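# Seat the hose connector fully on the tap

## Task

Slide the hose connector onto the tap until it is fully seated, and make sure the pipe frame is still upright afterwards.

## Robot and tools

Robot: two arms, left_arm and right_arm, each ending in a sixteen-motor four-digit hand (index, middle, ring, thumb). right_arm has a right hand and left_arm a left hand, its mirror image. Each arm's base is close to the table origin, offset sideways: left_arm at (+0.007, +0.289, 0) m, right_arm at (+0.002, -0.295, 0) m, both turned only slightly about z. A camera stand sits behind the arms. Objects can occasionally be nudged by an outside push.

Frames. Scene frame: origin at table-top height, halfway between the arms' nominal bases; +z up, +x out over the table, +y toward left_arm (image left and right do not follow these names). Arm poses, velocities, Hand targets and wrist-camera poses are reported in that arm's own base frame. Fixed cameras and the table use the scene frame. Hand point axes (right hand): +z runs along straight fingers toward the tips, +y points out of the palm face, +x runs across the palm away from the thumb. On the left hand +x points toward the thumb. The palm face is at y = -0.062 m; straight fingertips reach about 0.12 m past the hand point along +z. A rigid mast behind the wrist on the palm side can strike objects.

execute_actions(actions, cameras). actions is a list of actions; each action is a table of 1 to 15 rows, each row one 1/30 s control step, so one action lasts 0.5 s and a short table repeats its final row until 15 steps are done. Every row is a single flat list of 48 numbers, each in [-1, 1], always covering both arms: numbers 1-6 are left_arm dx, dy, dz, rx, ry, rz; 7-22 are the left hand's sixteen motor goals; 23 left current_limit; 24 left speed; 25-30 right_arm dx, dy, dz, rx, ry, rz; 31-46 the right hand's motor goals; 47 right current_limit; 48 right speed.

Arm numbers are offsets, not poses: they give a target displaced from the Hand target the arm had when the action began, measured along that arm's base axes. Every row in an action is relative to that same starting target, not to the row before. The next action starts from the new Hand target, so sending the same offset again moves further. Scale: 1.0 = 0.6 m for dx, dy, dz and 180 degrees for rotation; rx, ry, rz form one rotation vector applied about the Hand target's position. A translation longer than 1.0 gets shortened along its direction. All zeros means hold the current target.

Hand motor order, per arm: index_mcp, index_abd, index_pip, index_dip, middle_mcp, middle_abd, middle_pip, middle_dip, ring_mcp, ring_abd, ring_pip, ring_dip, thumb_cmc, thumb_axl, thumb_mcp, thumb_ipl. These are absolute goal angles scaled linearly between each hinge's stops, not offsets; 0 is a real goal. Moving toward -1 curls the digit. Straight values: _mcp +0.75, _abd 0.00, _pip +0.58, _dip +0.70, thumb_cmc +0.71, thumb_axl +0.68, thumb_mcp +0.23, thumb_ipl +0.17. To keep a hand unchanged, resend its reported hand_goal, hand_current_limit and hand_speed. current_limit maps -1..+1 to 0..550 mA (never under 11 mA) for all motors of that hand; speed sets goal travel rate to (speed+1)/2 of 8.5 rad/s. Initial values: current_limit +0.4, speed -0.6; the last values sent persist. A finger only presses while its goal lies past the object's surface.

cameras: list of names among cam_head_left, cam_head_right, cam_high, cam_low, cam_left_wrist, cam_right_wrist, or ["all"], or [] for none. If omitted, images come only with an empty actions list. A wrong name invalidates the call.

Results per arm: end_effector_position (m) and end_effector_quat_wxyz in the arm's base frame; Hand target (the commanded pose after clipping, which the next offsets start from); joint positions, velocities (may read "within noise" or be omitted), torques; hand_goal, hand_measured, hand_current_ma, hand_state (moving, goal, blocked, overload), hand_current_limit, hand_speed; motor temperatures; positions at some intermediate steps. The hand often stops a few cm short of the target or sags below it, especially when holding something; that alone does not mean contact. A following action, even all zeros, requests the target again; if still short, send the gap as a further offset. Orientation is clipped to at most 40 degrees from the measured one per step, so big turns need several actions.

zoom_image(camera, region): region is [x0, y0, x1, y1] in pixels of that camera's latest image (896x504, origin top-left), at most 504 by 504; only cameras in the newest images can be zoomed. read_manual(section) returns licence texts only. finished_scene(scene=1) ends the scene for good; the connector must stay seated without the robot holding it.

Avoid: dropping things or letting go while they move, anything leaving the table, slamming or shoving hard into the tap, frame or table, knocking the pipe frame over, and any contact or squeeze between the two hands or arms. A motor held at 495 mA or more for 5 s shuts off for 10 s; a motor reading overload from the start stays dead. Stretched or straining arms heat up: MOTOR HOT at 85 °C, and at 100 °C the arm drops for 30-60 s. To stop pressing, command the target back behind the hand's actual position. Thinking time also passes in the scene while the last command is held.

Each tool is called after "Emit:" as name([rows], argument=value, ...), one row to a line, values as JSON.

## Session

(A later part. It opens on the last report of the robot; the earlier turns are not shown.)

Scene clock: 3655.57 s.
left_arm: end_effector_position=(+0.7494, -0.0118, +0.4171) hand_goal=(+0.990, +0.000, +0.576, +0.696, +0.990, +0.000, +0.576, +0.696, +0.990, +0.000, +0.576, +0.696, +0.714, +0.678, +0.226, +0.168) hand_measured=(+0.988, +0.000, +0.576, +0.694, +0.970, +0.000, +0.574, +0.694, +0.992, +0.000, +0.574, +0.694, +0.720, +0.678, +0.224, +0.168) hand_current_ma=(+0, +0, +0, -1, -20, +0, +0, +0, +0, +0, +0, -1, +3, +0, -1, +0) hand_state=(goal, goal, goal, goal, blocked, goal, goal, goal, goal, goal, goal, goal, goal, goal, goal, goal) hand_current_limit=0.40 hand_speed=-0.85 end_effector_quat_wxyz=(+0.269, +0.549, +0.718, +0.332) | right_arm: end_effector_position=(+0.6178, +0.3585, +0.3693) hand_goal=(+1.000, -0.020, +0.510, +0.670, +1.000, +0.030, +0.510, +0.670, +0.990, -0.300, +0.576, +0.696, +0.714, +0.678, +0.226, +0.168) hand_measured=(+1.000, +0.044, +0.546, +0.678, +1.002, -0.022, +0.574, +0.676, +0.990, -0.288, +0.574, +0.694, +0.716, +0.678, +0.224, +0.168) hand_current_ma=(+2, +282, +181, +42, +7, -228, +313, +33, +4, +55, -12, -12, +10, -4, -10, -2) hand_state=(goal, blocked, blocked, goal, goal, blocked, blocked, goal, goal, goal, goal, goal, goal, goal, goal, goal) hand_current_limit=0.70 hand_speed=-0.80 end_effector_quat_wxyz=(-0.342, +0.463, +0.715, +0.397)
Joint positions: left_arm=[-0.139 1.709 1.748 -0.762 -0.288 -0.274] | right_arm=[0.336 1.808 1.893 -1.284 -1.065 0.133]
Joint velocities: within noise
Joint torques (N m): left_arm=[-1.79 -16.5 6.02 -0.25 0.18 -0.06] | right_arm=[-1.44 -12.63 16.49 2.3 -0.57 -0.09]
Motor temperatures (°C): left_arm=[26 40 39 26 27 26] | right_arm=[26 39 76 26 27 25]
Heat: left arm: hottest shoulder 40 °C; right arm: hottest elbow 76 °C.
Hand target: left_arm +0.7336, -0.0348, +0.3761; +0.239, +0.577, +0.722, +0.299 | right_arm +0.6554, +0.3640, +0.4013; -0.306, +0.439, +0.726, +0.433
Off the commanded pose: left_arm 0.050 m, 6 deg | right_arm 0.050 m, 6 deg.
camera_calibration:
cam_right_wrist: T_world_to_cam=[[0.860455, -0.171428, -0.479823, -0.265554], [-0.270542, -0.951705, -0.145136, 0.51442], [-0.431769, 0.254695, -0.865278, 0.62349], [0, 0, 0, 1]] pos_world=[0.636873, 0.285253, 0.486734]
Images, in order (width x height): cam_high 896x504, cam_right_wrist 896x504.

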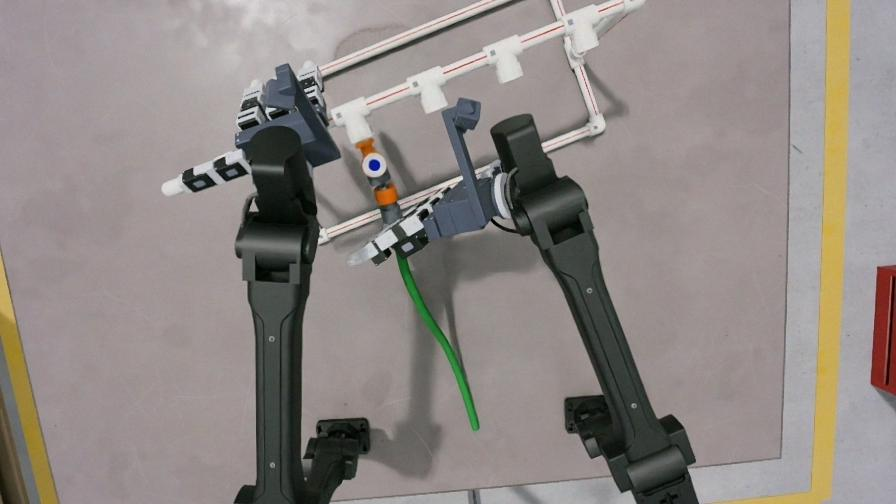

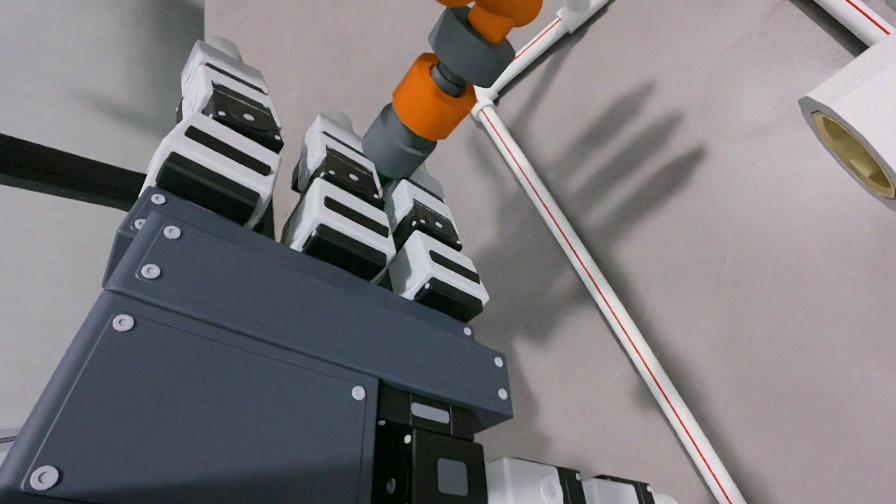

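Emit:
execute_actions([
  [[0,0,0,0,0,0,0.99,0,0.576,0.696,0.99,0,0.576,0.696,0.99,0,0.576,0.696,0.714,0.678,0.226,0.168,0.4,-0.85,0.004,-0.0447,0.022,0,-0.04,0,1.0,-0.02,0.52,0.67,1.0,0.03,0.52,0.67,0.99,-0.3,0.576,0.696,0.714,0.678,0.226,0.168,0.7,-0.8]],
], cameras=["cam_high","cam_right_wrist"])

Emit:
zoom_image(camera="cam_high", region=[300, 80, 460, 240])

Emit:
zoom_image(camera="cam_right_wrist", region=[340, 0, 560, 200])

Scene clock: 3748.03 s.
left_arm: end_effector_position=(+0.7494, -0.0110, +0.4173) hand_goal=(+0.990, +0.000, +0.576, +0.696, +0.990, +0.000, +0.576, +0.696, +0.990, +0.000, +0.576, +0.696, +0.714, +0.678, +0.226, +0.168) hand_measured=(+0.988, +0.000, +0.576, +0.694, +0.970, +0.000, +0.574, +0.694, +0.992, +0.000, +0.574, +0.694, +0.720, +0.678, +0.224, +0.168) hand_current_ma=(+0, +0, +0, -1, -21, +0, +0, +0, +0, +0, +0, -1, +3, +0, -1, +0) hand_state=(goal, goal, goal, goal, blocked, goal, goal, goal, goal, goal, goal, goal, goal, goal, goal, goal) hand_current_limit=0.40 hand_speed=-0.85 end_effector_quat_wxyz=(+0.269, +0.548, +0.719, +0.333) | right_arm: end_effector_position=(+0.6178, +0.3604, +0.3749) hand_goal=(+1.000, -0.020, +0.520, +0.670, +1.000, +0.030, +0.520, +0.670, +0.990, -0.300, +0.576, +0.696, +0.714, +0.678, +0.226, +0.168) hand_measured=(+1.000, +0.042, +0.546, +0.674, +1.002, -0.024, +0.578, +0.676, +0.990, -0.288, +0.574, +0.694, +0.716, +0.678, +0.224, +0.168) hand_current_ma=(+2, +271, +131, +17, +7, -235, +290, +32, +4, +55, -12, -12, +10, -4, -10, -2) hand_state=(goal, blocked, blocked, goal, goal, blocked, blocked, goal, goal, goal, goal, goal, goal, goal, goal, goal) hand_current_limit=0.70 hand_speed=-0.80 end_effector_quat_wxyz=(-0.321, +0.435, +0.735, +0.409)
Joint positions: left_arm=[-0.138 1.709 1.748 -0.761 -0.289 -0.274] | right_arm=[0.335 1.808 1.893 -1.284 -1.056 0.05]
Joint torques (N m): left_arm=[-1.96 -16.56 6.02 -0.25 0.21 -0.05] | right_arm=[-4.13 -15.56 12.9 3.4 -0.16 -0.35]
Motor temperatures (°C): left_arm=[26 40 38 26 27 26] | right_arm=[26 39 79 26 26 25]
Heat: left arm: hottest shoulder 40 °C; right arm: hottest elbow 79 °C.
Hand target: left_arm +0.7336, -0.0349, +0.3761; +0.239, +0.577, +0.722, +0.299 | right_arm +0.6578, +0.3373, +0.4144; -0.260, +0.411, +0.743, +0.459
Off the commanded pose: left_arm 0.050 m, 6 deg | right_arm 0.061 m, 10 deg.
Step readings (end_effector_position of left_arm | right_arm):
0: (+0.7494, -0.0118, +0.4171) | (+0.6178, +0.3585, +0.3693)
1: (+0.7494, -0.0118, +0.4171) | (+0.6178, +0.3585, +0.3693)
2: (+0.7494, -0.0118, +0.4171) | (+0.6179, +0.3585, +0.3694)
4: (+0.7494, -0.0118, +0.4171) | (+0.6180, +0.3589, +0.3703)
8: (+0.7494, -0.0115, +0.4172) | (+0.6180, +0.3598, +0.3723)
15: (+0.7494, -0.0111, +0.4173) | (+0.6178, +0.3604, +0.3744)
camera_calibration:
cam_right_wrist: T_world_to_cam=[[0.899757, -0.140876, -0.413028, -0.322909], [-0.226458, -0.959778, -0.165963, 0.500571], [-0.373034, 0.24286, -0.895469, 0.607039], [0, 0, 0, 1]] pos_world=[0.630344, 0.287521, 0.49329]
Images, in order (width x height): cam_high 896x504, cam_right_wrist 896x504.

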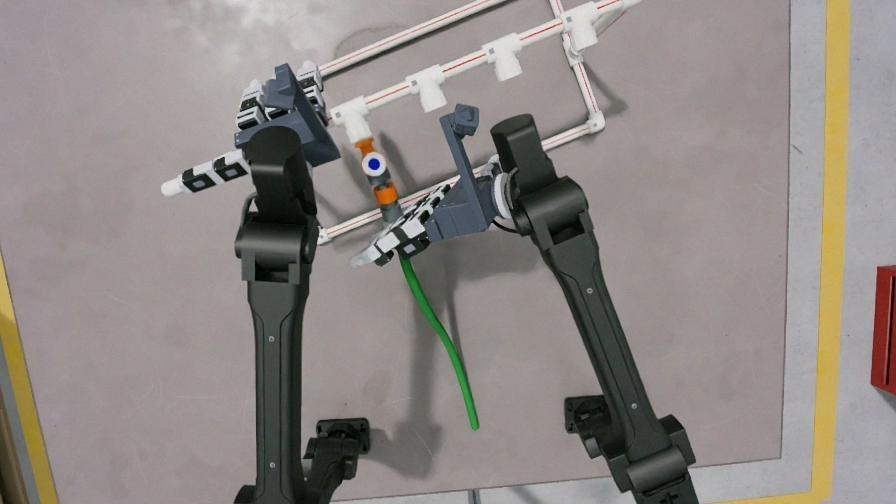

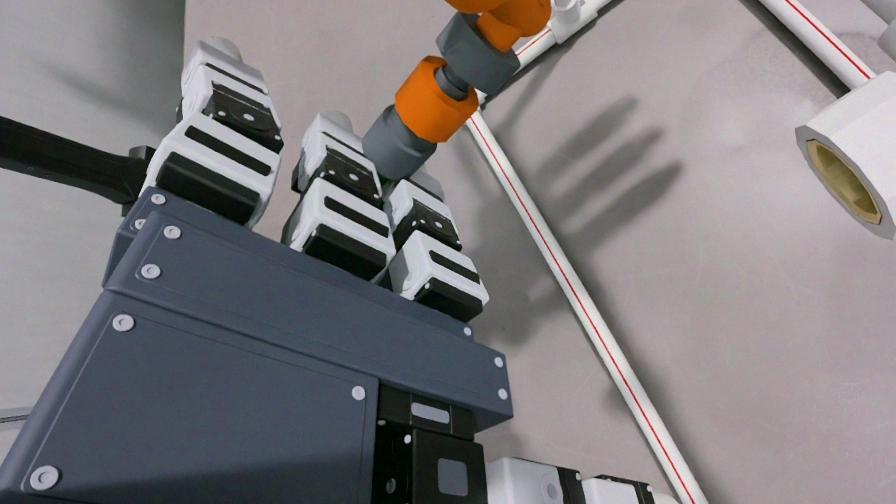

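Scaled by 3.150.

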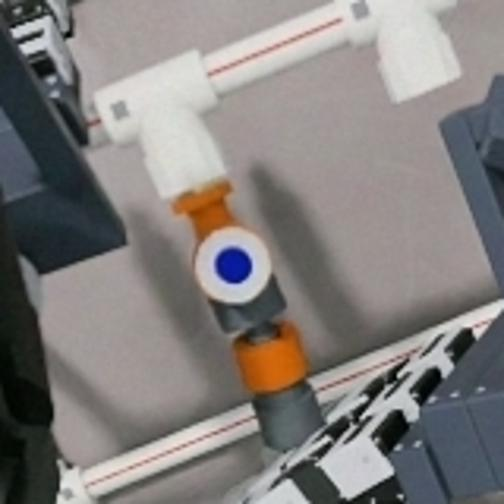

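Scaled by 2.291.

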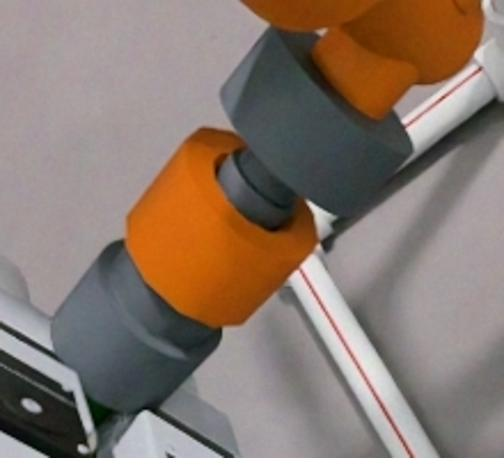

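Emit:
execute_actions([
  [[0.02,0.02,0.03,0,0,0,0.99,0,0.576,0.696,0.99,0,0.576,0.696,0.99,0,0.576,0.696,0.714,0.678,0.226,0.168,0.4,-0.85,-0.06,0.01,-0.025,0,0,0,1.0,-0.02,0.56,0.69,1.0,0.02,0.56,0.69,0.99,-0.3,0.576,0.696,0.714,0.678,0.226,0.168,0.7,-0.8]],
], cameras=["cam_high","cam_right_wrist","cam_low"])

Emit:
zoom_image(camera="cam_high", region=[300, 80, 460, 240])

Emit:
zoom_image(camera="cam_right_wrist", region=[340, 0, 560, 200])

Scene clock: 3761.03 s.
left_arm: end_effector_position=(+0.7470, -0.0108, +0.4150) hand_goal=(+0.990, +0.000, +0.576, +0.696, +0.990, +0.000, +0.576, +0.696, +0.990, +0.000, +0.576, +0.696, +0.714, +0.678, +0.226, +0.168) hand_measured=(+0.990, +0.000, +0.576, +0.694, +0.966, +0.000, +0.574, +0.694, +0.982, +0.000, +0.574, +0.694, +0.720, +0.678, +0.224, +0.168) hand_current_ma=(+0, +0, +0, -1, -27, +0, +0, +0, -6, +0, +0, -1, +3, +0, -1, +0) hand_state=(goal, goal, goal, goal, blocked, goal, goal, goal, goal, goal, goal, goal, goal, goal, goal, goal) hand_current_limit=0.40 hand_speed=-0.85 end_effector_quat_wxyz=(+0.262, +0.554, +0.721, +0.323) | right_arm: end_effector_position=(+0.6093, +0.3548, +0.3813) hand_goal=(+1.000, -0.020, +0.560, +0.690, +1.000, +0.020, +0.560, +0.690, +0.990, -0.300, +0.576, +0.696, +0.714, +0.678, +0.226, +0.168) hand_measured=(+1.000, +0.036, +0.574, +0.690, +1.000, -0.026, +0.592, +0.688, +0.990, -0.288, +0.574, +0.694, +0.716, +0.678, +0.224, +0.168) hand_current_ma=(+2, +246, +69, -4, +3, -197, +162, -7, +4, +55, -12, -12, +10, -4, -10, -2) hand_state=(goal, blocked, goal, goal, goal, blocked, blocked, goal, goal, goal, goal, goal, goal, goal, goal, goal) hand_current_limit=0.70 hand_speed=-0.80 end_effector_quat_wxyz=(-0.290, +0.419, +0.742, +0.436)
Joint positions: left_arm=[-0.135 1.708 1.757 -0.797 -0.276 -0.274] | right_arm=[0.335 1.738 1.782 -1.144 -1.038 0.064]
Joint torques (N m): left_arm=[-0.21 -14.62 11.17 -0.68 0.34 0.11] | right_arm=[-2.14 -15.97 9.29 2.59 -0.43 -0.04]
Motor temperatures (°C): left_arm=[26 40 38 26 28 26] | right_arm=[26 39 77 27 26 25]
Heat: left arm: hottest shoulder 40 °C; right arm: hottest elbow 77 °C.
Hand target: left_arm +0.7455, -0.0228, +0.3943; +0.239, +0.577, +0.722, +0.299 | right_arm +0.6218, +0.3433, +0.3993; -0.260, +0.411, +0.743, +0.459
Off the commanded pose: left_arm 0.024 m, 5 deg | right_arm 0.025 m, 4 deg.
Step readings (end_effector_position of left_arm | right_arm):
0: (+0.7494, -0.0110, +0.4173) | (+0.6178, +0.3604, +0.3749)
1: (+0.7494, -0.0107, +0.4173) | (+0.6177, +0.3604, +0.3752)
2: (+0.7494, -0.0105, +0.4173) | (+0.6175, +0.3602, +0.3753)
4: (+0.7494, -0.0103, +0.4161) | (+0.6159, +0.3593, +0.3764)
8: (+0.7477, -0.0105, +0.4150) | (+0.6114, +0.3564, +0.3801)
15: (+0.7470, -0.0107, +0.4149) | (+0.6093, +0.3553, +0.3815)
camera_calibration:
cam_right_wrist: T_world_to_cam=[[0.930463, -0.146989, -0.335608, -0.359452], [-0.223214, -0.953798, -0.201111, 0.503624], [-0.290541, 0.262039, -0.920283, 0.563422], [0, 0, 0, 1]] pos_world=[0.61057, 0.279882, 0.499157]
Images, in order (width x height): cam_high 896x504, cam_low 896x504, cam_right_wrist 896x504.

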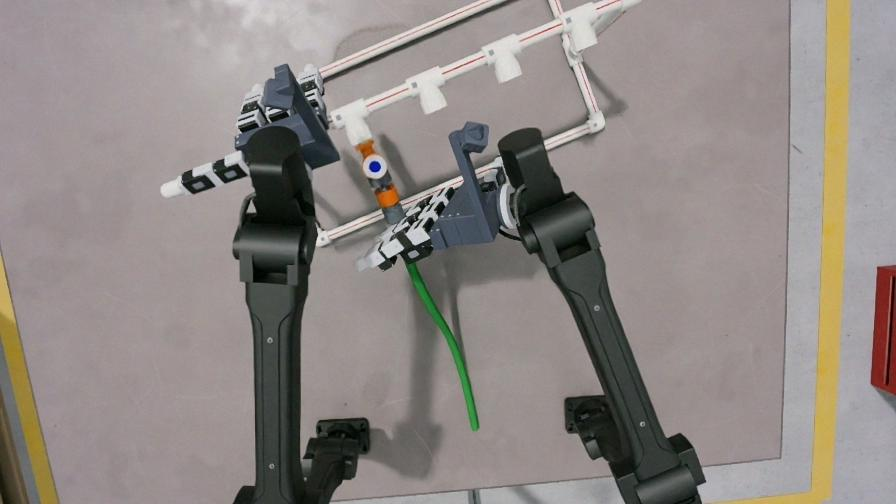

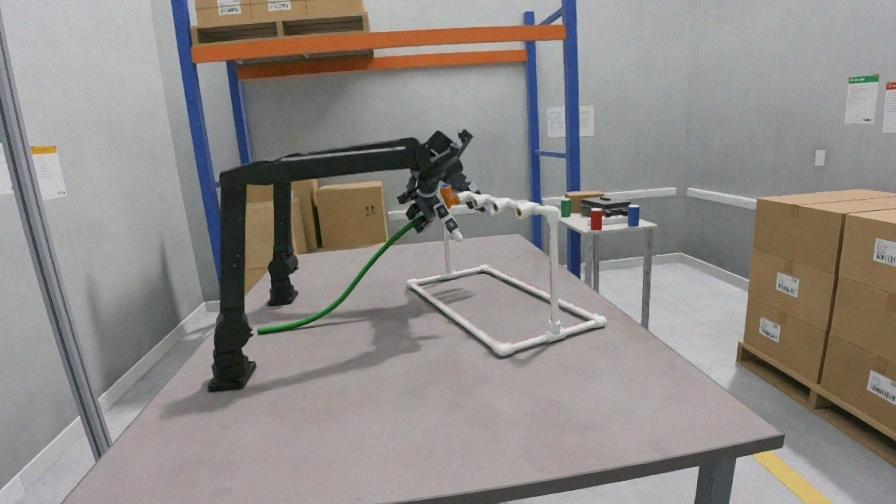

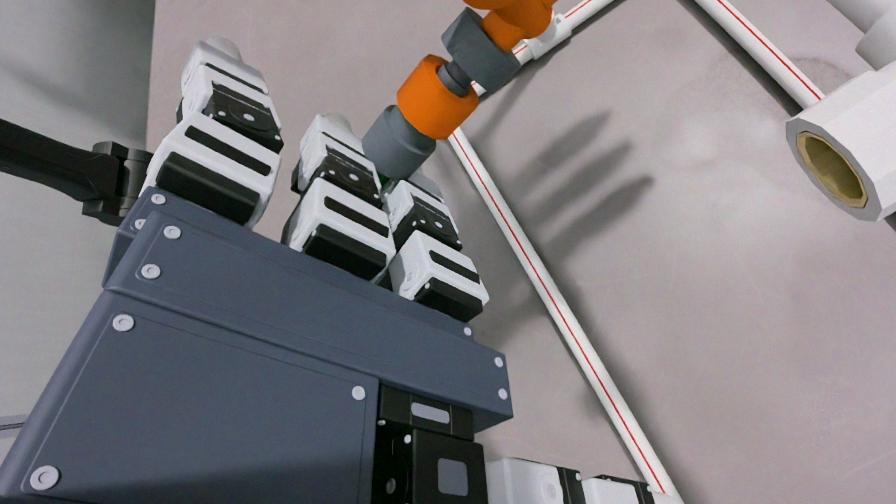

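Scaled by 3.150.

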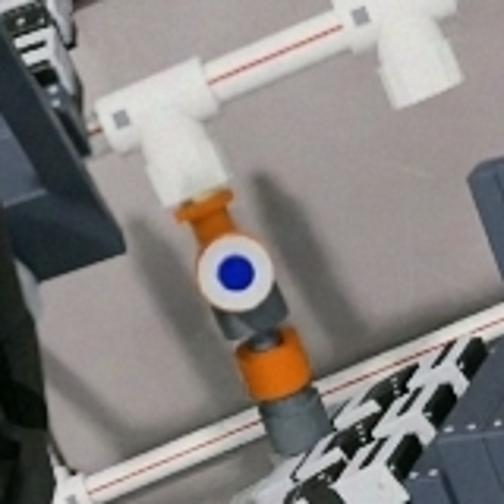

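Scaled by 2.291.

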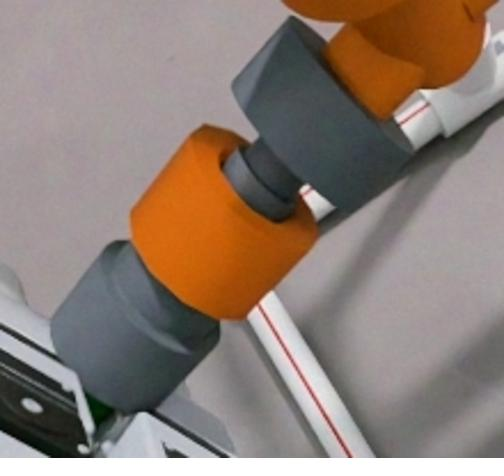

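Emit:
zoom_image(camera="cam_right_wrist", region=[410, 30, 490, 110])

Emit:
zoom_image(camera="cam_high", region=[360, 165, 410, 215])

Scaled by 6.300.

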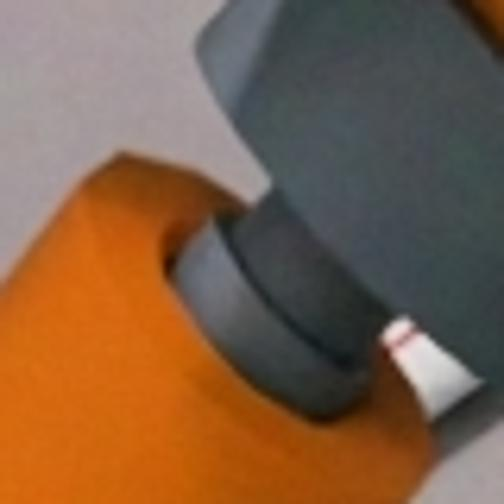

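Scaled by 10.080.

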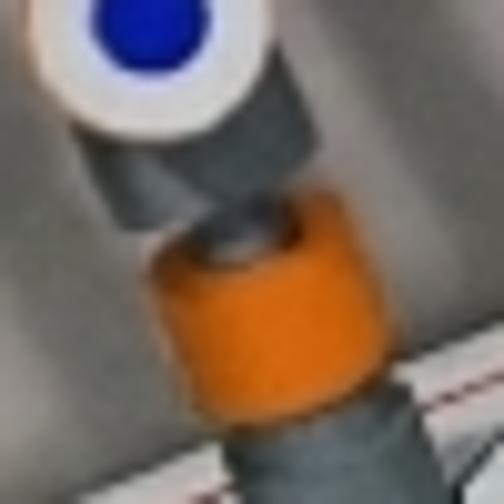

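Emit:
execute_actions([
  [[0.0525,0.02,0.1,0,0,0,0.99,0,0.576,0.696,0.99,0,0.576,0.696,0.99,0,0.576,0.696,0.714,0.678,0.226,0.168,0.4,-0.85,0,0,0,0,0,0,1.0,-0.02,0.576,0.696,1.0,0.02,0.576,0.696,0.99,-0.3,0.576,0.696,0.714,0.678,0.226,0.168,0.7,-0.8]],
], cameras=["cam_high","cam_left_wrist","cam_head_left"])

Scene clock: 3861.77 s.
left_arm: end_effector_position=(+0.7688, -0.0129, +0.4075) hand_goal=(+0.990, +0.000, +0.576, +0.696, +0.990, +0.000, +0.576, +0.696, +0.990, +0.000, +0.576, +0.696, +0.714, +0.678, +0.226, +0.168) hand_measured=(+0.992, +0.000, +0.576, +0.694, +0.988, +0.000, +0.574, +0.694, +0.990, +0.000, +0.574, +0.694, +0.720, +0.678, +0.224, +0.168) hand_current_ma=(+0, +0, +0, -1, +0, +0, +0, +0, +0, +0, +0, -1, +3, +0, -1, +0) hand_state=(goal, goal, goal, goal, goal, goal, goal, goal, goal, goal, goal, goal, goal, goal, goal, goal) hand_current_limit=0.40 hand_speed=-0.85 end_effector_quat_wxyz=(+0.213, +0.585, +0.730, +0.282) | right_arm: end_effector_position=(+0.6125, +0.3550, +0.3846) hand_goal=(+1.000, -0.020, +0.576, +0.696, +1.000, +0.020, +0.576, +0.696, +0.990, -0.300, +0.576, +0.696, +0.714, +0.678, +0.226, +0.168) hand_measured=(+1.000, +0.036, +0.582, +0.694, +1.000, -0.026, +0.594, +0.694, +0.990, -0.288, +0.574, +0.694, +0.716, +0.678, +0.224, +0.168) hand_current_ma=(+2, +245, +32, -8, +2, -197, +92, -6, +4, +55, -12, -12, +10, -4, -10, -2) hand_state=(goal, blocked, goal, goal, goal, blocked, goal, goal, goal, goal, goal, goal, goal, goal, goal, goal) hand_current_limit=0.70 hand_speed=-0.80 end_effector_quat_wxyz=(-0.280, +0.414, +0.745, +0.442)
Joint positions: left_arm=[-0.126 1.818 1.97 -1.035 -0.243 -0.259] | right_arm=[0.335 1.736 1.781 -1.121 -1.031 0.064]
Joint torques (N m): left_arm=[1.03 -16.67 17.02 1.28 -0.22 0.18] | right_arm=[-2.08 -15.97 9.22 2.03 -0.67 -0.01]
Motor temperatures (°C): left_arm=[26 38 46 26 28 26] | right_arm=[26 39 60 27 26 25]
Heat: left arm: hottest elbow 46 °C; right arm: hottest elbow 60 °C.
Hand target: left_arm +0.7771, -0.0106, +0.4540; +0.239, +0.577, +0.722, +0.299 | right_arm +0.6217, +0.3432, +0.3995; -0.260, +0.411, +0.744, +0.459
Off the commanded pose: left_arm 0.048 m, 4 deg | right_arm 0.021 m, 3 deg.
Step readings (end_effector_position of left_arm | right_arm):
0: (+0.7470, -0.0108, +0.4150) | (+0.6093, +0.3548, +0.3813)
1: (+0.7472, -0.0106, +0.4156) | (+0.6093, +0.3548, +0.3813)
2: (+0.7477, -0.0106, +0.4161) | (+0.6092, +0.3548, +0.3816)
4: (+0.7525, -0.0104, +0.4138) | (+0.6092, +0.3547, +0.3819)
8: (+0.7623, -0.0116, +0.4088) | (+0.6114, +0.3550, +0.3837)
15: (+0.7679, -0.0128, +0.4071) | (+0.6125, +0.3550, +0.3846)
camera_calibration:
cam_left_wrist: T_world_to_cam=[[-0.289553, -0.870077, -0.398906, 0.338543], [-0.955825, 0.24082, 0.168537, 0.62542], [-0.0505754, 0.430084, -0.901371, 0.540031], [0, 0, 0, 1]] pos_world=[0.72313, -0.0883147, 0.516409]
Images, in order (width x height): cam_head_left 896x504, cam_high 896x504, cam_left_wrist 896x504.

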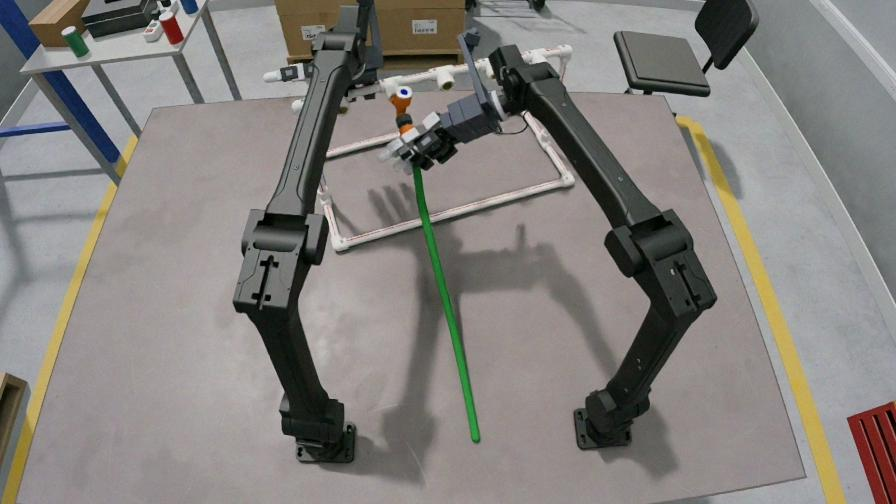

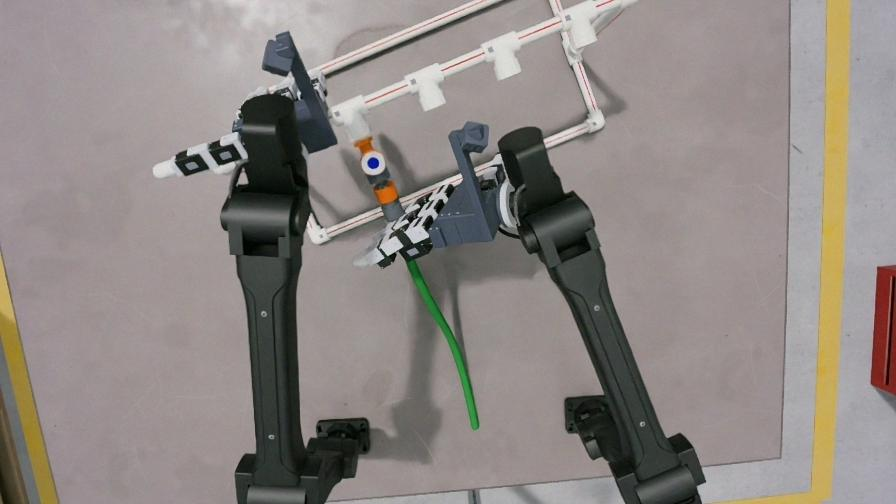

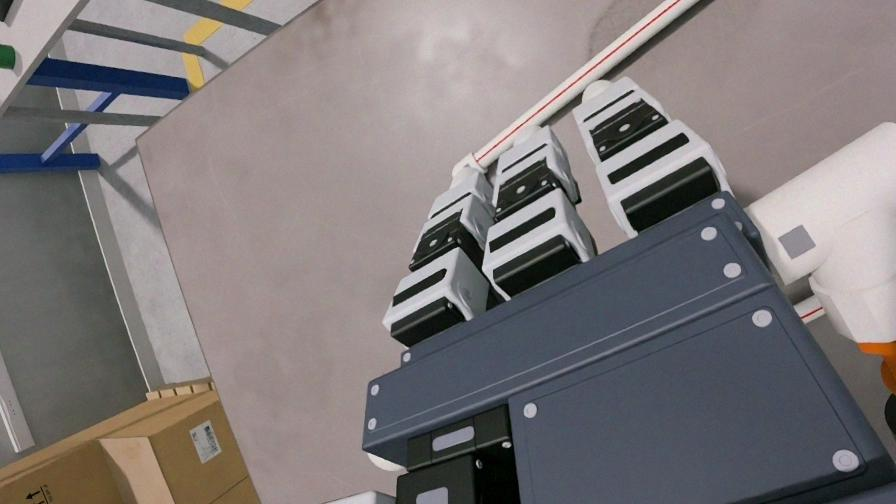

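Emit:
execute_actions([
  [[0.06,0,0.05,0,0,0,0.99,0,0.576,0.696,0.99,0,0.576,0.696,0.99,0,0.576,0.696,0.714,0.678,0.226,0.168,0.4,-0.85,0,0,0,0,0,0,1.0,-0.02,0.576,0.696,1.0,0.02,0.576,0.696,0.99,-0.3,0.576,0.696,0.714,0.678,0.226,0.168,0.7,-0.8]],
  [[0.02,-0.03,0.0,0,0.07,0,0.99,0,0.576,0.696,0.99,0,0.576,0.696,0.99,0,0.576,0.696,0.714,0.678,0.226,0.168,0.4,-0.85,0,0,0,0,0,0,1.0,-0.02,0.576,0.696,1.0,0.02,0.576,0.696,0.99,-0.3,0.576,0.696,0.714,0.678,0.226,0.168,0.7,-0.8]],
], cameras=["cam_high","cam_left_wrist","cam_head_left","cam_low"])

Scene clock: 3878.30 s.
left_arm: end_effector_position=(+0.8249, -0.0219, +0.4502) hand_goal=(+0.990, +0.000, +0.576, +0.696, +0.990, +0.000, +0.576, +0.696, +0.990, +0.000, +0.576, +0.696, +0.714, +0.678, +0.226, +0.168) hand_measured=(+0.992, +0.000, +0.576, +0.694, +0.992, +0.000, +0.574, +0.694, +0.992, +0.000, +0.574, +0.694, +0.720, +0.678, +0.224, +0.168) hand_current_ma=(+1, +0, +0, -1, +0, +0, +0, +0, +1, +0, +0, -1, +3, +0, -1, +0) hand_state=(goal, goal, goal, goal, goal, goal, goal, goal, goal, goal, goal, goal, goal, goal, goal, goal) hand_current_limit=0.40 hand_speed=-0.85 end_effector_quat_wxyz=(+0.178, +0.606, +0.732, +0.255) | right_arm: end_effector_position=(+0.6125, +0.3550, +0.3846) hand_goal=(+1.000, -0.020, +0.576, +0.696, +1.000, +0.020, +0.576, +0.696, +0.990, -0.300, +0.576, +0.696, +0.714, +0.678, +0.226, +0.168) hand_measured=(+1.000, +0.036, +0.582, +0.694, +1.000, -0.026, +0.594, +0.694, +0.990, -0.288, +0.574, +0.694, +0.716, +0.678, +0.224, +0.168) hand_current_ma=(+2, +245, +32, -8, +2, -197, +92, -6, +4, +55, -12, -12, +10, -4, -10, -2) hand_state=(goal, blocked, goal, goal, goal, blocked, goal, goal, goal, goal, goal, goal, goal, goal, goal, goal) hand_current_limit=0.70 hand_speed=-0.80 end_effector_quat_wxyz=(-0.280, +0.414, +0.745, +0.442)
Joint positions: left_arm=[-0.124 2.253 2.863 -1.585 -0.228 -0.241] | right_arm=[0.335 1.736 1.781 -1.121 -1.031 0.064]
Joint torques (N m): left_arm=[0.21 -19.78 14.16 1.24 -0.24 0.19] | right_arm=[-2.08 -15.97 9.21 2.04 -0.66 0]
Motor temperatures (°C): left_arm=[26 40 53 26 28 26] | right_arm=[26 38 59 27 26 25]
Heat: left arm: hottest elbow 53 °C; right arm: hottest elbow 59 °C.
Hand target: left_arm +0.8251, -0.0288, +0.4842; +0.158, +0.606, +0.743, +0.234 | right_arm +0.6217, +0.3432, +0.3995; -0.260, +0.411, +0.744, +0.459
Off the commanded pose: left_arm 0.035 m, 4 deg | right_arm 0.021 m, 3 deg.
elbow stopped short (left arm): the move would have taken joint 3 (elbow) straighter than the controller allows.
Step readings (end_effector_position of left_arm | right_arm):
0: (+0.7688, -0.0129, +0.4077) | (+0.6125, +0.3550, +0.3846)
1: (+0.7689, -0.0129, +0.4080) | (+0.6125, +0.3550, +0.3846)
2: (+0.7700, -0.0132, +0.4089) | (+0.6125, +0.3550, +0.3846)
4: (+0.7771, -0.0145, +0.4163) | (+0.6125, +0.3550, +0.3846)
8: (+0.7939, -0.0163, +0.4375) | (+0.6125, +0.3550, +0.3846)
15: (+0.8041, -0.0169, +0.4508) | (+0.6125, +0.3550, +0.3846)
16: (+0.8050, -0.0171, +0.4511) | (+0.6125, +0.3550, +0.3846)
17: (+0.8059, -0.0177, +0.4506) | (+0.6125, +0.3550, +0.3846)
19: (+0.8095, -0.0191, +0.4516) | (+0.6125, +0.3550, +0.3846)
23: (+0.8173, -0.0209, +0.4529) | (+0.6125, +0.3550, +0.3846)
30: (+0.8241, -0.0218, +0.4484) | (+0.6125, +0.3550, +0.3846)
camera_calibration:
cam_left_wrist: T_world_to_cam=[[-0.344845, -0.859344, -0.377637, 0.400155], [-0.930073, 0.258525, 0.261016, 0.611579], [-0.126674, 0.44124, -0.888404, 0.642454], [0, 0, 0, 1]] pos_world=[0.788187, -0.097714, 0.56224]
Images, in order (width x height): cam_head_left 896x504, cam_high 896x504, cam_low 896x504, cam_left_wrist 896x504.

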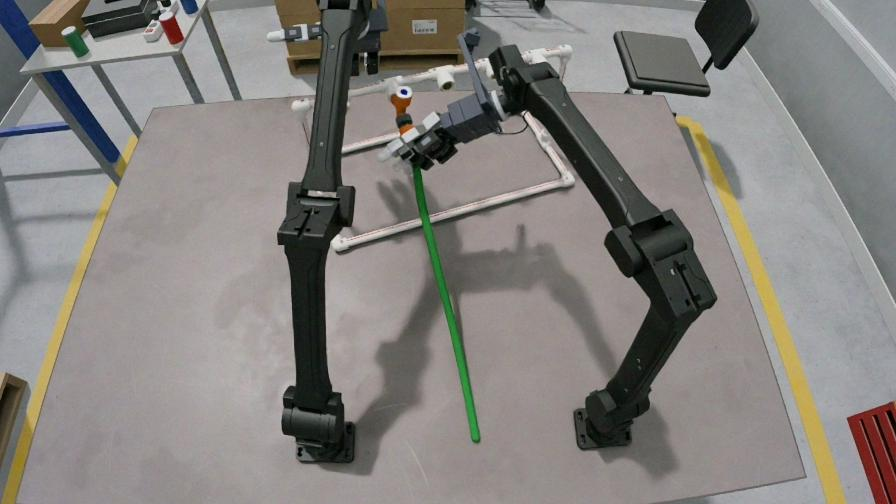

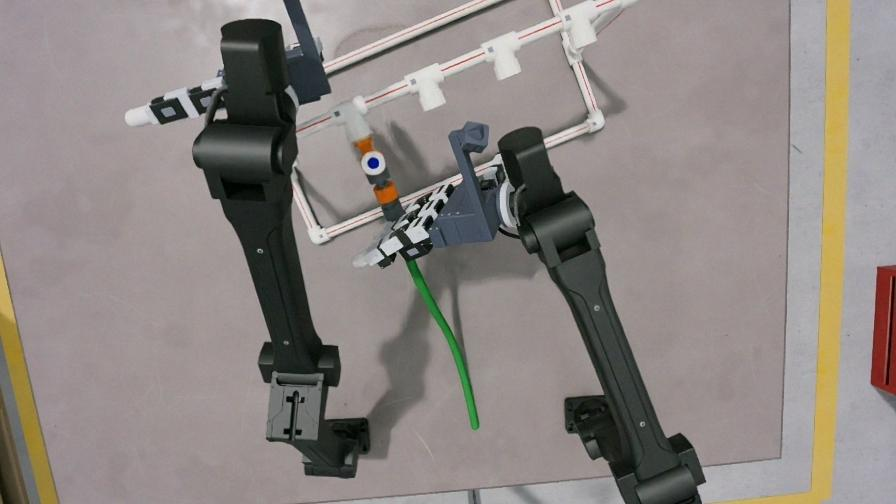

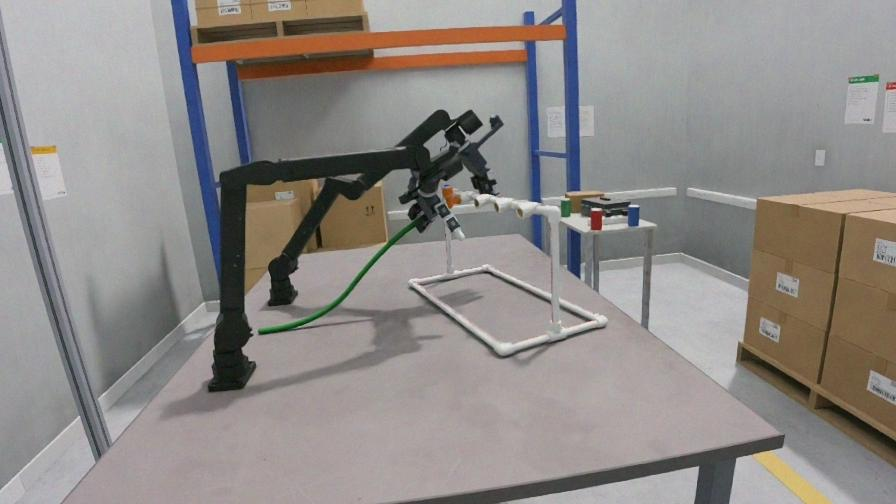

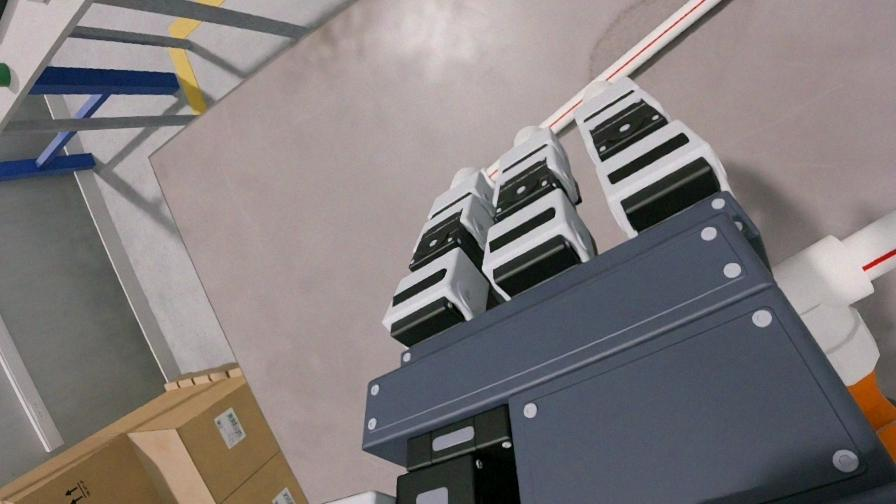

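Emit:
execute_actions([
  [[-0.048,-0.055,-0.09,0,0.02,0,0.99,0,0.576,0.696,0.99,0,0.576,0.696,0.99,0,0.576,0.696,0.714,0.678,0.226,0.168,0.4,-0.85,0,0,0,0,0,0,1.0,-0.02,0.576,0.696,1.0,0.02,0.576,0.696,0.99,-0.3,0.576,0.696,0.714,0.678,0.226,0.168,0.7,-0.8]],
], cameras=["cam_high","cam_left_wrist","cam_head_left","cam_low"])

Scene clock: 3892.87 s.
left_arm: end_effector_position=(+0.8048, -0.0656, +0.4173) hand_goal=(+0.990, +0.000, +0.576, +0.696, +0.990, +0.000, +0.576, +0.696, +0.990, +0.000, +0.576, +0.696, +0.714, +0.678, +0.226, +0.168) hand_measured=(+0.992, +0.000, +0.576, +0.694, +0.992, +0.000, +0.574, +0.694, +0.988, +0.000, +0.574, +0.694, +0.720, +0.678, +0.224, +0.168) hand_current_ma=(+1, +0, +0, -1, +0, +0, +0, +0, +0, +0, +0, -1, +3, +0, -1, +0) hand_state=(goal, goal, goal, goal, goal, goal, goal, goal, goal, goal, goal, goal, goal, goal, goal, goal) hand_current_limit=0.40 hand_speed=-0.85 end_effector_quat_wxyz=(+0.135, +0.621, +0.741, +0.220) | right_arm: end_effector_position=(+0.6125, +0.3550, +0.3846) hand_goal=(+1.000, -0.020, +0.576, +0.696, +1.000, +0.020, +0.576, +0.696, +0.990, -0.300, +0.576, +0.696, +0.714, +0.678, +0.226, +0.168) hand_measured=(+1.000, +0.036, +0.582, +0.694, +1.000, -0.026, +0.594, +0.694, +0.990, -0.288, +0.574, +0.694, +0.716, +0.678, +0.224, +0.168) hand_current_ma=(+2, +245, +33, -8, +2, -197, +91, -6, +4, +55, -12, -12, +10, -4, -10, -2) hand_state=(goal, blocked, goal, goal, goal, blocked, goal, goal, goal, goal, goal, goal, goal, goal, goal, goal) hand_current_limit=0.70 hand_speed=-0.80 end_effector_quat_wxyz=(-0.280, +0.414, +0.745, +0.442)
Joint positions: left_arm=[-0.19 2.253 2.832 -1.686 -0.247 -0.308] | right_arm=[0.335 1.736 1.781 -1.121 -1.031 0.064]
Joint torques (N m): left_arm=[0.67 -21.54 8.01 0.98 -0.26 -0.14] | right_arm=[-2.08 -15.91 9.22 2.04 -0.66 -0.01]
Motor temperatures (°C): left_arm=[26 42 50 26 28 26] | right_arm=[26 38 58 27 26 25]
Heat: left arm: hottest elbow 50 °C; right arm: hottest elbow 58 °C.
Hand target: left_arm +0.7963, -0.0616, +0.4302; +0.135, +0.613, +0.748, +0.215 | right_arm +0.6217, +0.3432, +0.3995; -0.260, +0.411, +0.744, +0.459
Off the commanded pose: left_arm 0.016 m, 1 deg | right_arm 0.021 m, 3 deg.
joint sent to its limit (left arm) — joint 4 (wrist pitch), lower limit. The joint targets still meet the commanded pose.
Step readings (end_effector_position of left_arm | right_arm):
0: (+0.8249, -0.0219, +0.4502) | (+0.6125, +0.3550, +0.3846)
1: (+0.8248, -0.0219, +0.4500) | (+0.6125, +0.3550, +0.3846)
2: (+0.8236, -0.0240, +0.4486) | (+0.6125, +0.3550, +0.3846)
4: (+0.8178, -0.0251, +0.4429) | (+0.6125, +0.3550, +0.3846)
8: (+0.8092, -0.0402, +0.4334) | (+0.6125, +0.3550, +0.3846)
15: (+0.8051, -0.0667, +0.4209) | (+0.6125, +0.3550, +0.3846)
camera_calibration:
cam_left_wrist: T_world_to_cam=[[-0.387509, -0.858237, -0.33655, 0.360586], [-0.892978, 0.25878, 0.368271, 0.53805], [-0.228971, 0.44324, -0.866666, 0.703335], [0, 0, 0, 1]] pos_world=[0.781241, -0.141515, 0.532763]
Images, in order (width x height): cam_head_left 896x504, cam_high 896x504, cam_low 896x504, cam_left_wrist 896x504.

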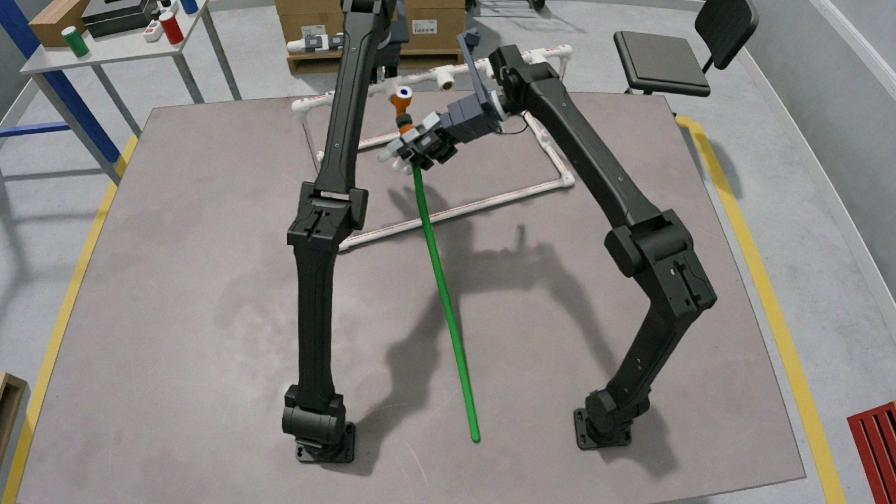

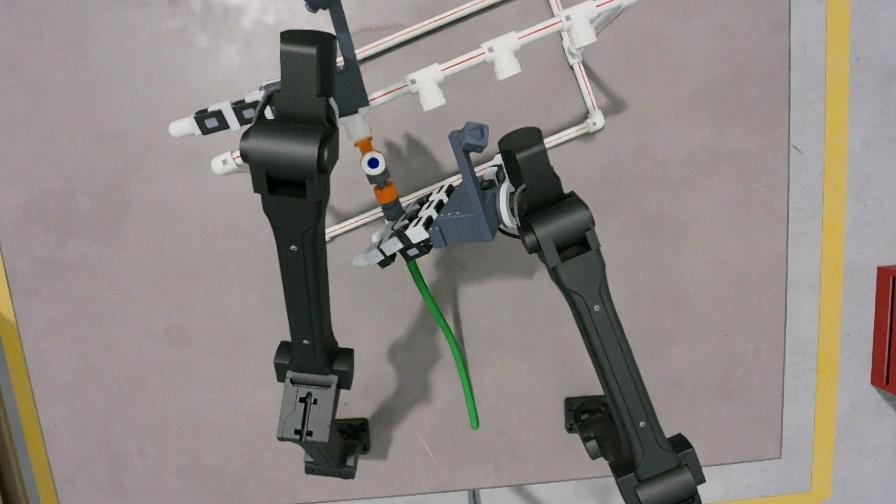

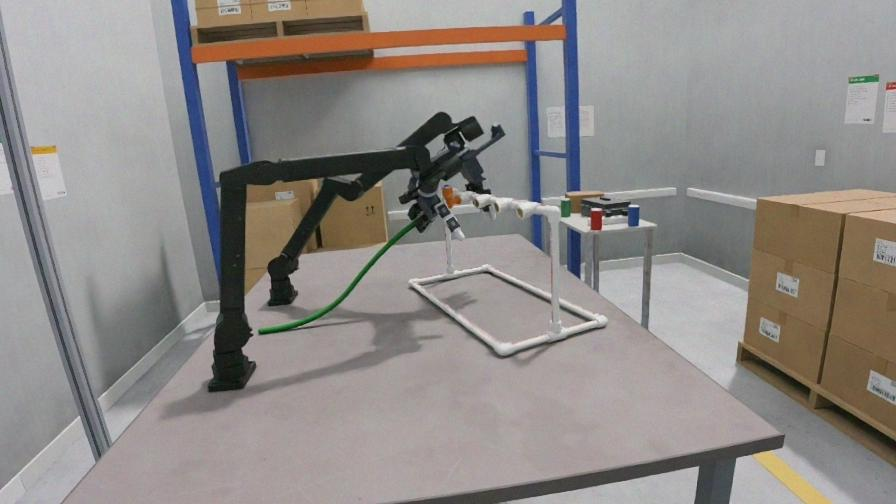

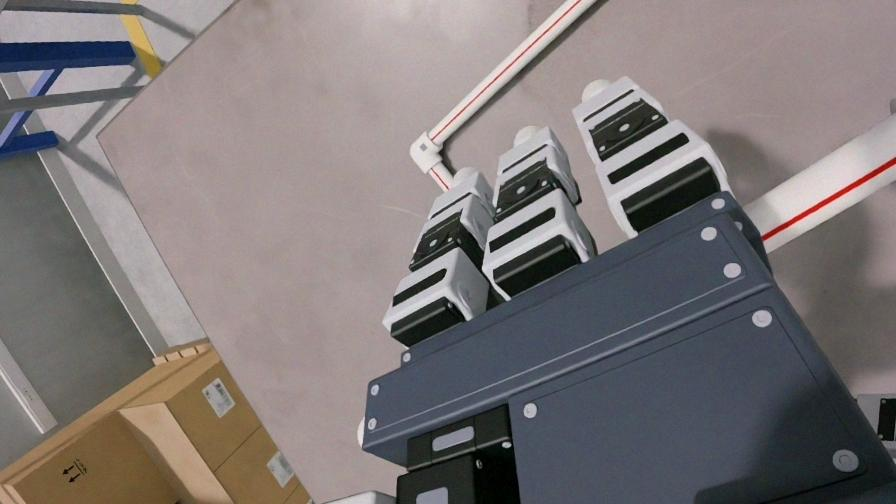

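Emit:
execute_actions([
  [[-0.05,-0.006,-0.03,0,0,0,0.99,0,0.576,0.696,0.99,0,0.576,0.696,0.99,0,0.576,0.696,0.714,0.678,0.226,0.168,0.6,-0.85,0,0,0,0,0,0,1.0,-0.02,0.576,0.696,1.0,0.02,0.576,0.696,0.99,-0.3,0.576,0.696,0.714,0.678,0.226,0.168,0.7,-0.8]],
], cameras=["cam_high","cam_left_wrist"])

Emit:
zoom_image(camera="cam_high", region=[300, 80, 460, 240])

Scene clock: 3903.27 s.
left_arm: end_effector_position=(+0.7836, -0.0529, +0.4131) hand_goal=(+0.990, +0.000, +0.576, +0.696, +0.990, +0.000, +0.576, +0.696, +0.990, +0.000, +0.576, +0.696, +0.714, +0.678, +0.226, +0.168) hand_measured=(+0.992, +0.000, +0.576, +0.694, +0.992, +0.000, +0.574, +0.694, +0.942, +0.000, +0.574, +0.694, +0.720, +0.678, +0.224, +0.168) hand_current_ma=(+1, +0, +0, -1, +0, +0, +0, +0, -83, +0, +0, -1, +3, +0, -1, +0) hand_state=(goal, goal, goal, goal, goal, goal, goal, goal, blocked, goal, goal, goal, goal, goal, goal, goal) hand_current_limit=0.60 hand_speed=-0.85 end_effector_quat_wxyz=(+0.154, +0.581, +0.767, +0.224) | right_arm: end_effector_position=(+0.6106, +0.3556, +0.3818) hand_goal=(+1.000, -0.020, +0.576, +0.696, +1.000, +0.020, +0.576, +0.696, +0.990, -0.300, +0.576, +0.696, +0.714, +0.678, +0.226, +0.168) hand_measured=(+1.000, +0.036, +0.586, +0.694, +1.000, -0.026, +0.600, +0.694, +0.990, -0.288, +0.574, +0.694, +0.716, +0.678, +0.224, +0.168) hand_current_ma=(+2, +245, +53, -8, +3, -197, +121, -6, +4, +55, -12, -12, +10, -4, -10, -2) hand_state=(goal, blocked, goal, goal, goal, blocked, blocked, goal, goal, goal, goal, goal, goal, goal, goal, goal) hand_current_limit=0.70 hand_speed=-0.80 end_effector_quat_wxyz=(-0.288, +0.415, +0.742, +0.441)
Joint positions: left_arm=[-0.19 2.055 2.451 -1.475 -0.258 -0.4] | right_arm=[0.335 1.736 1.773 -1.121 -1.043 0.067]
Joint torques (N m): left_arm=[-0.5 -21.13 7.04 -0.64 -0.02 0.54] | right_arm=[-2.08 -15.97 9.69 2.03 -0.23 -0.04]
Motor temperatures (°C): left_arm=[26 44 49 26 28 26] | right_arm=[26 38 58 27 26 25]
Heat: left arm: hottest elbow 49 °C; right arm: hottest elbow 58 °C.
Hand target: left_arm +0.7663, -0.0653, +0.4123; +0.135, +0.613, +0.748, +0.215 | right_arm +0.6217, +0.3432, +0.3994; -0.260, +0.411, +0.743, +0.459
Off the commanded pose: left_arm 0.021 m, 5 deg | right_arm 0.024 m, 4 deg.
Step readings (end_effector_position of left_arm | right_arm):
0: (+0.8047, -0.0655, +0.4173) | (+0.6125, +0.3550, +0.3846)
1: (+0.8048, -0.0655, +0.4166) | (+0.6125, +0.3550, +0.3846)
2: (+0.8037, -0.0647, +0.4147) | (+0.6125, +0.3550, +0.3846)
4: (+0.8006, -0.0621, +0.4109) | (+0.6125, +0.3550, +0.3846)
8: (+0.7927, -0.0573, +0.4108) | (+0.6117, +0.3553, +0.3833)
15: (+0.7847, -0.0532, +0.4123) | (+0.6106, +0.3556, +0.3818)
camera_calibration:
cam_left_wrist: T_world_to_cam=[[-0.29847, -0.900563, -0.316071, 0.281351], [-0.927398, 0.195413, 0.318976, 0.561499], [-0.225494, 0.388329, -0.893506, 0.69468], [0, 0, 0, 1]] pos_world=[0.761354, -0.126114, 0.530523]
Images, in order (width x height): cam_high 896x504, cam_left_wrist 896x504.

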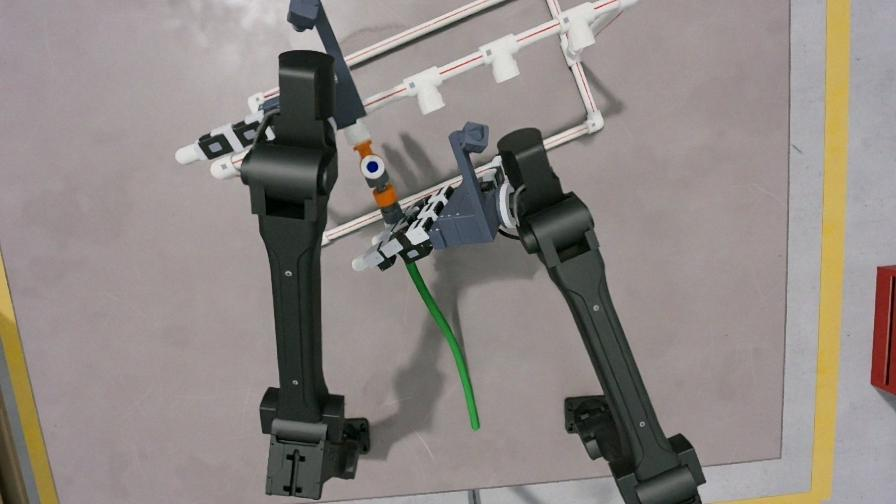

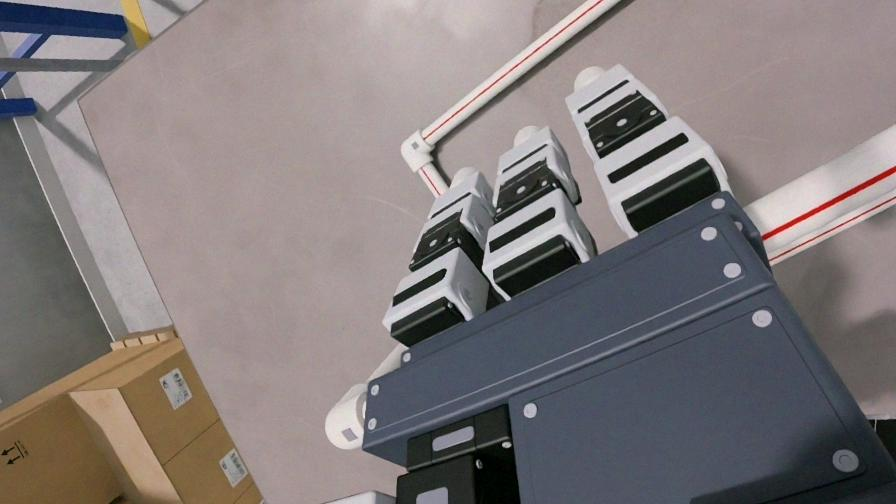

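Scaled by 3.150.

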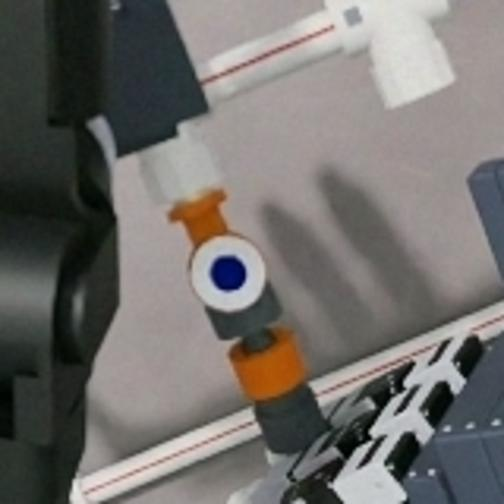

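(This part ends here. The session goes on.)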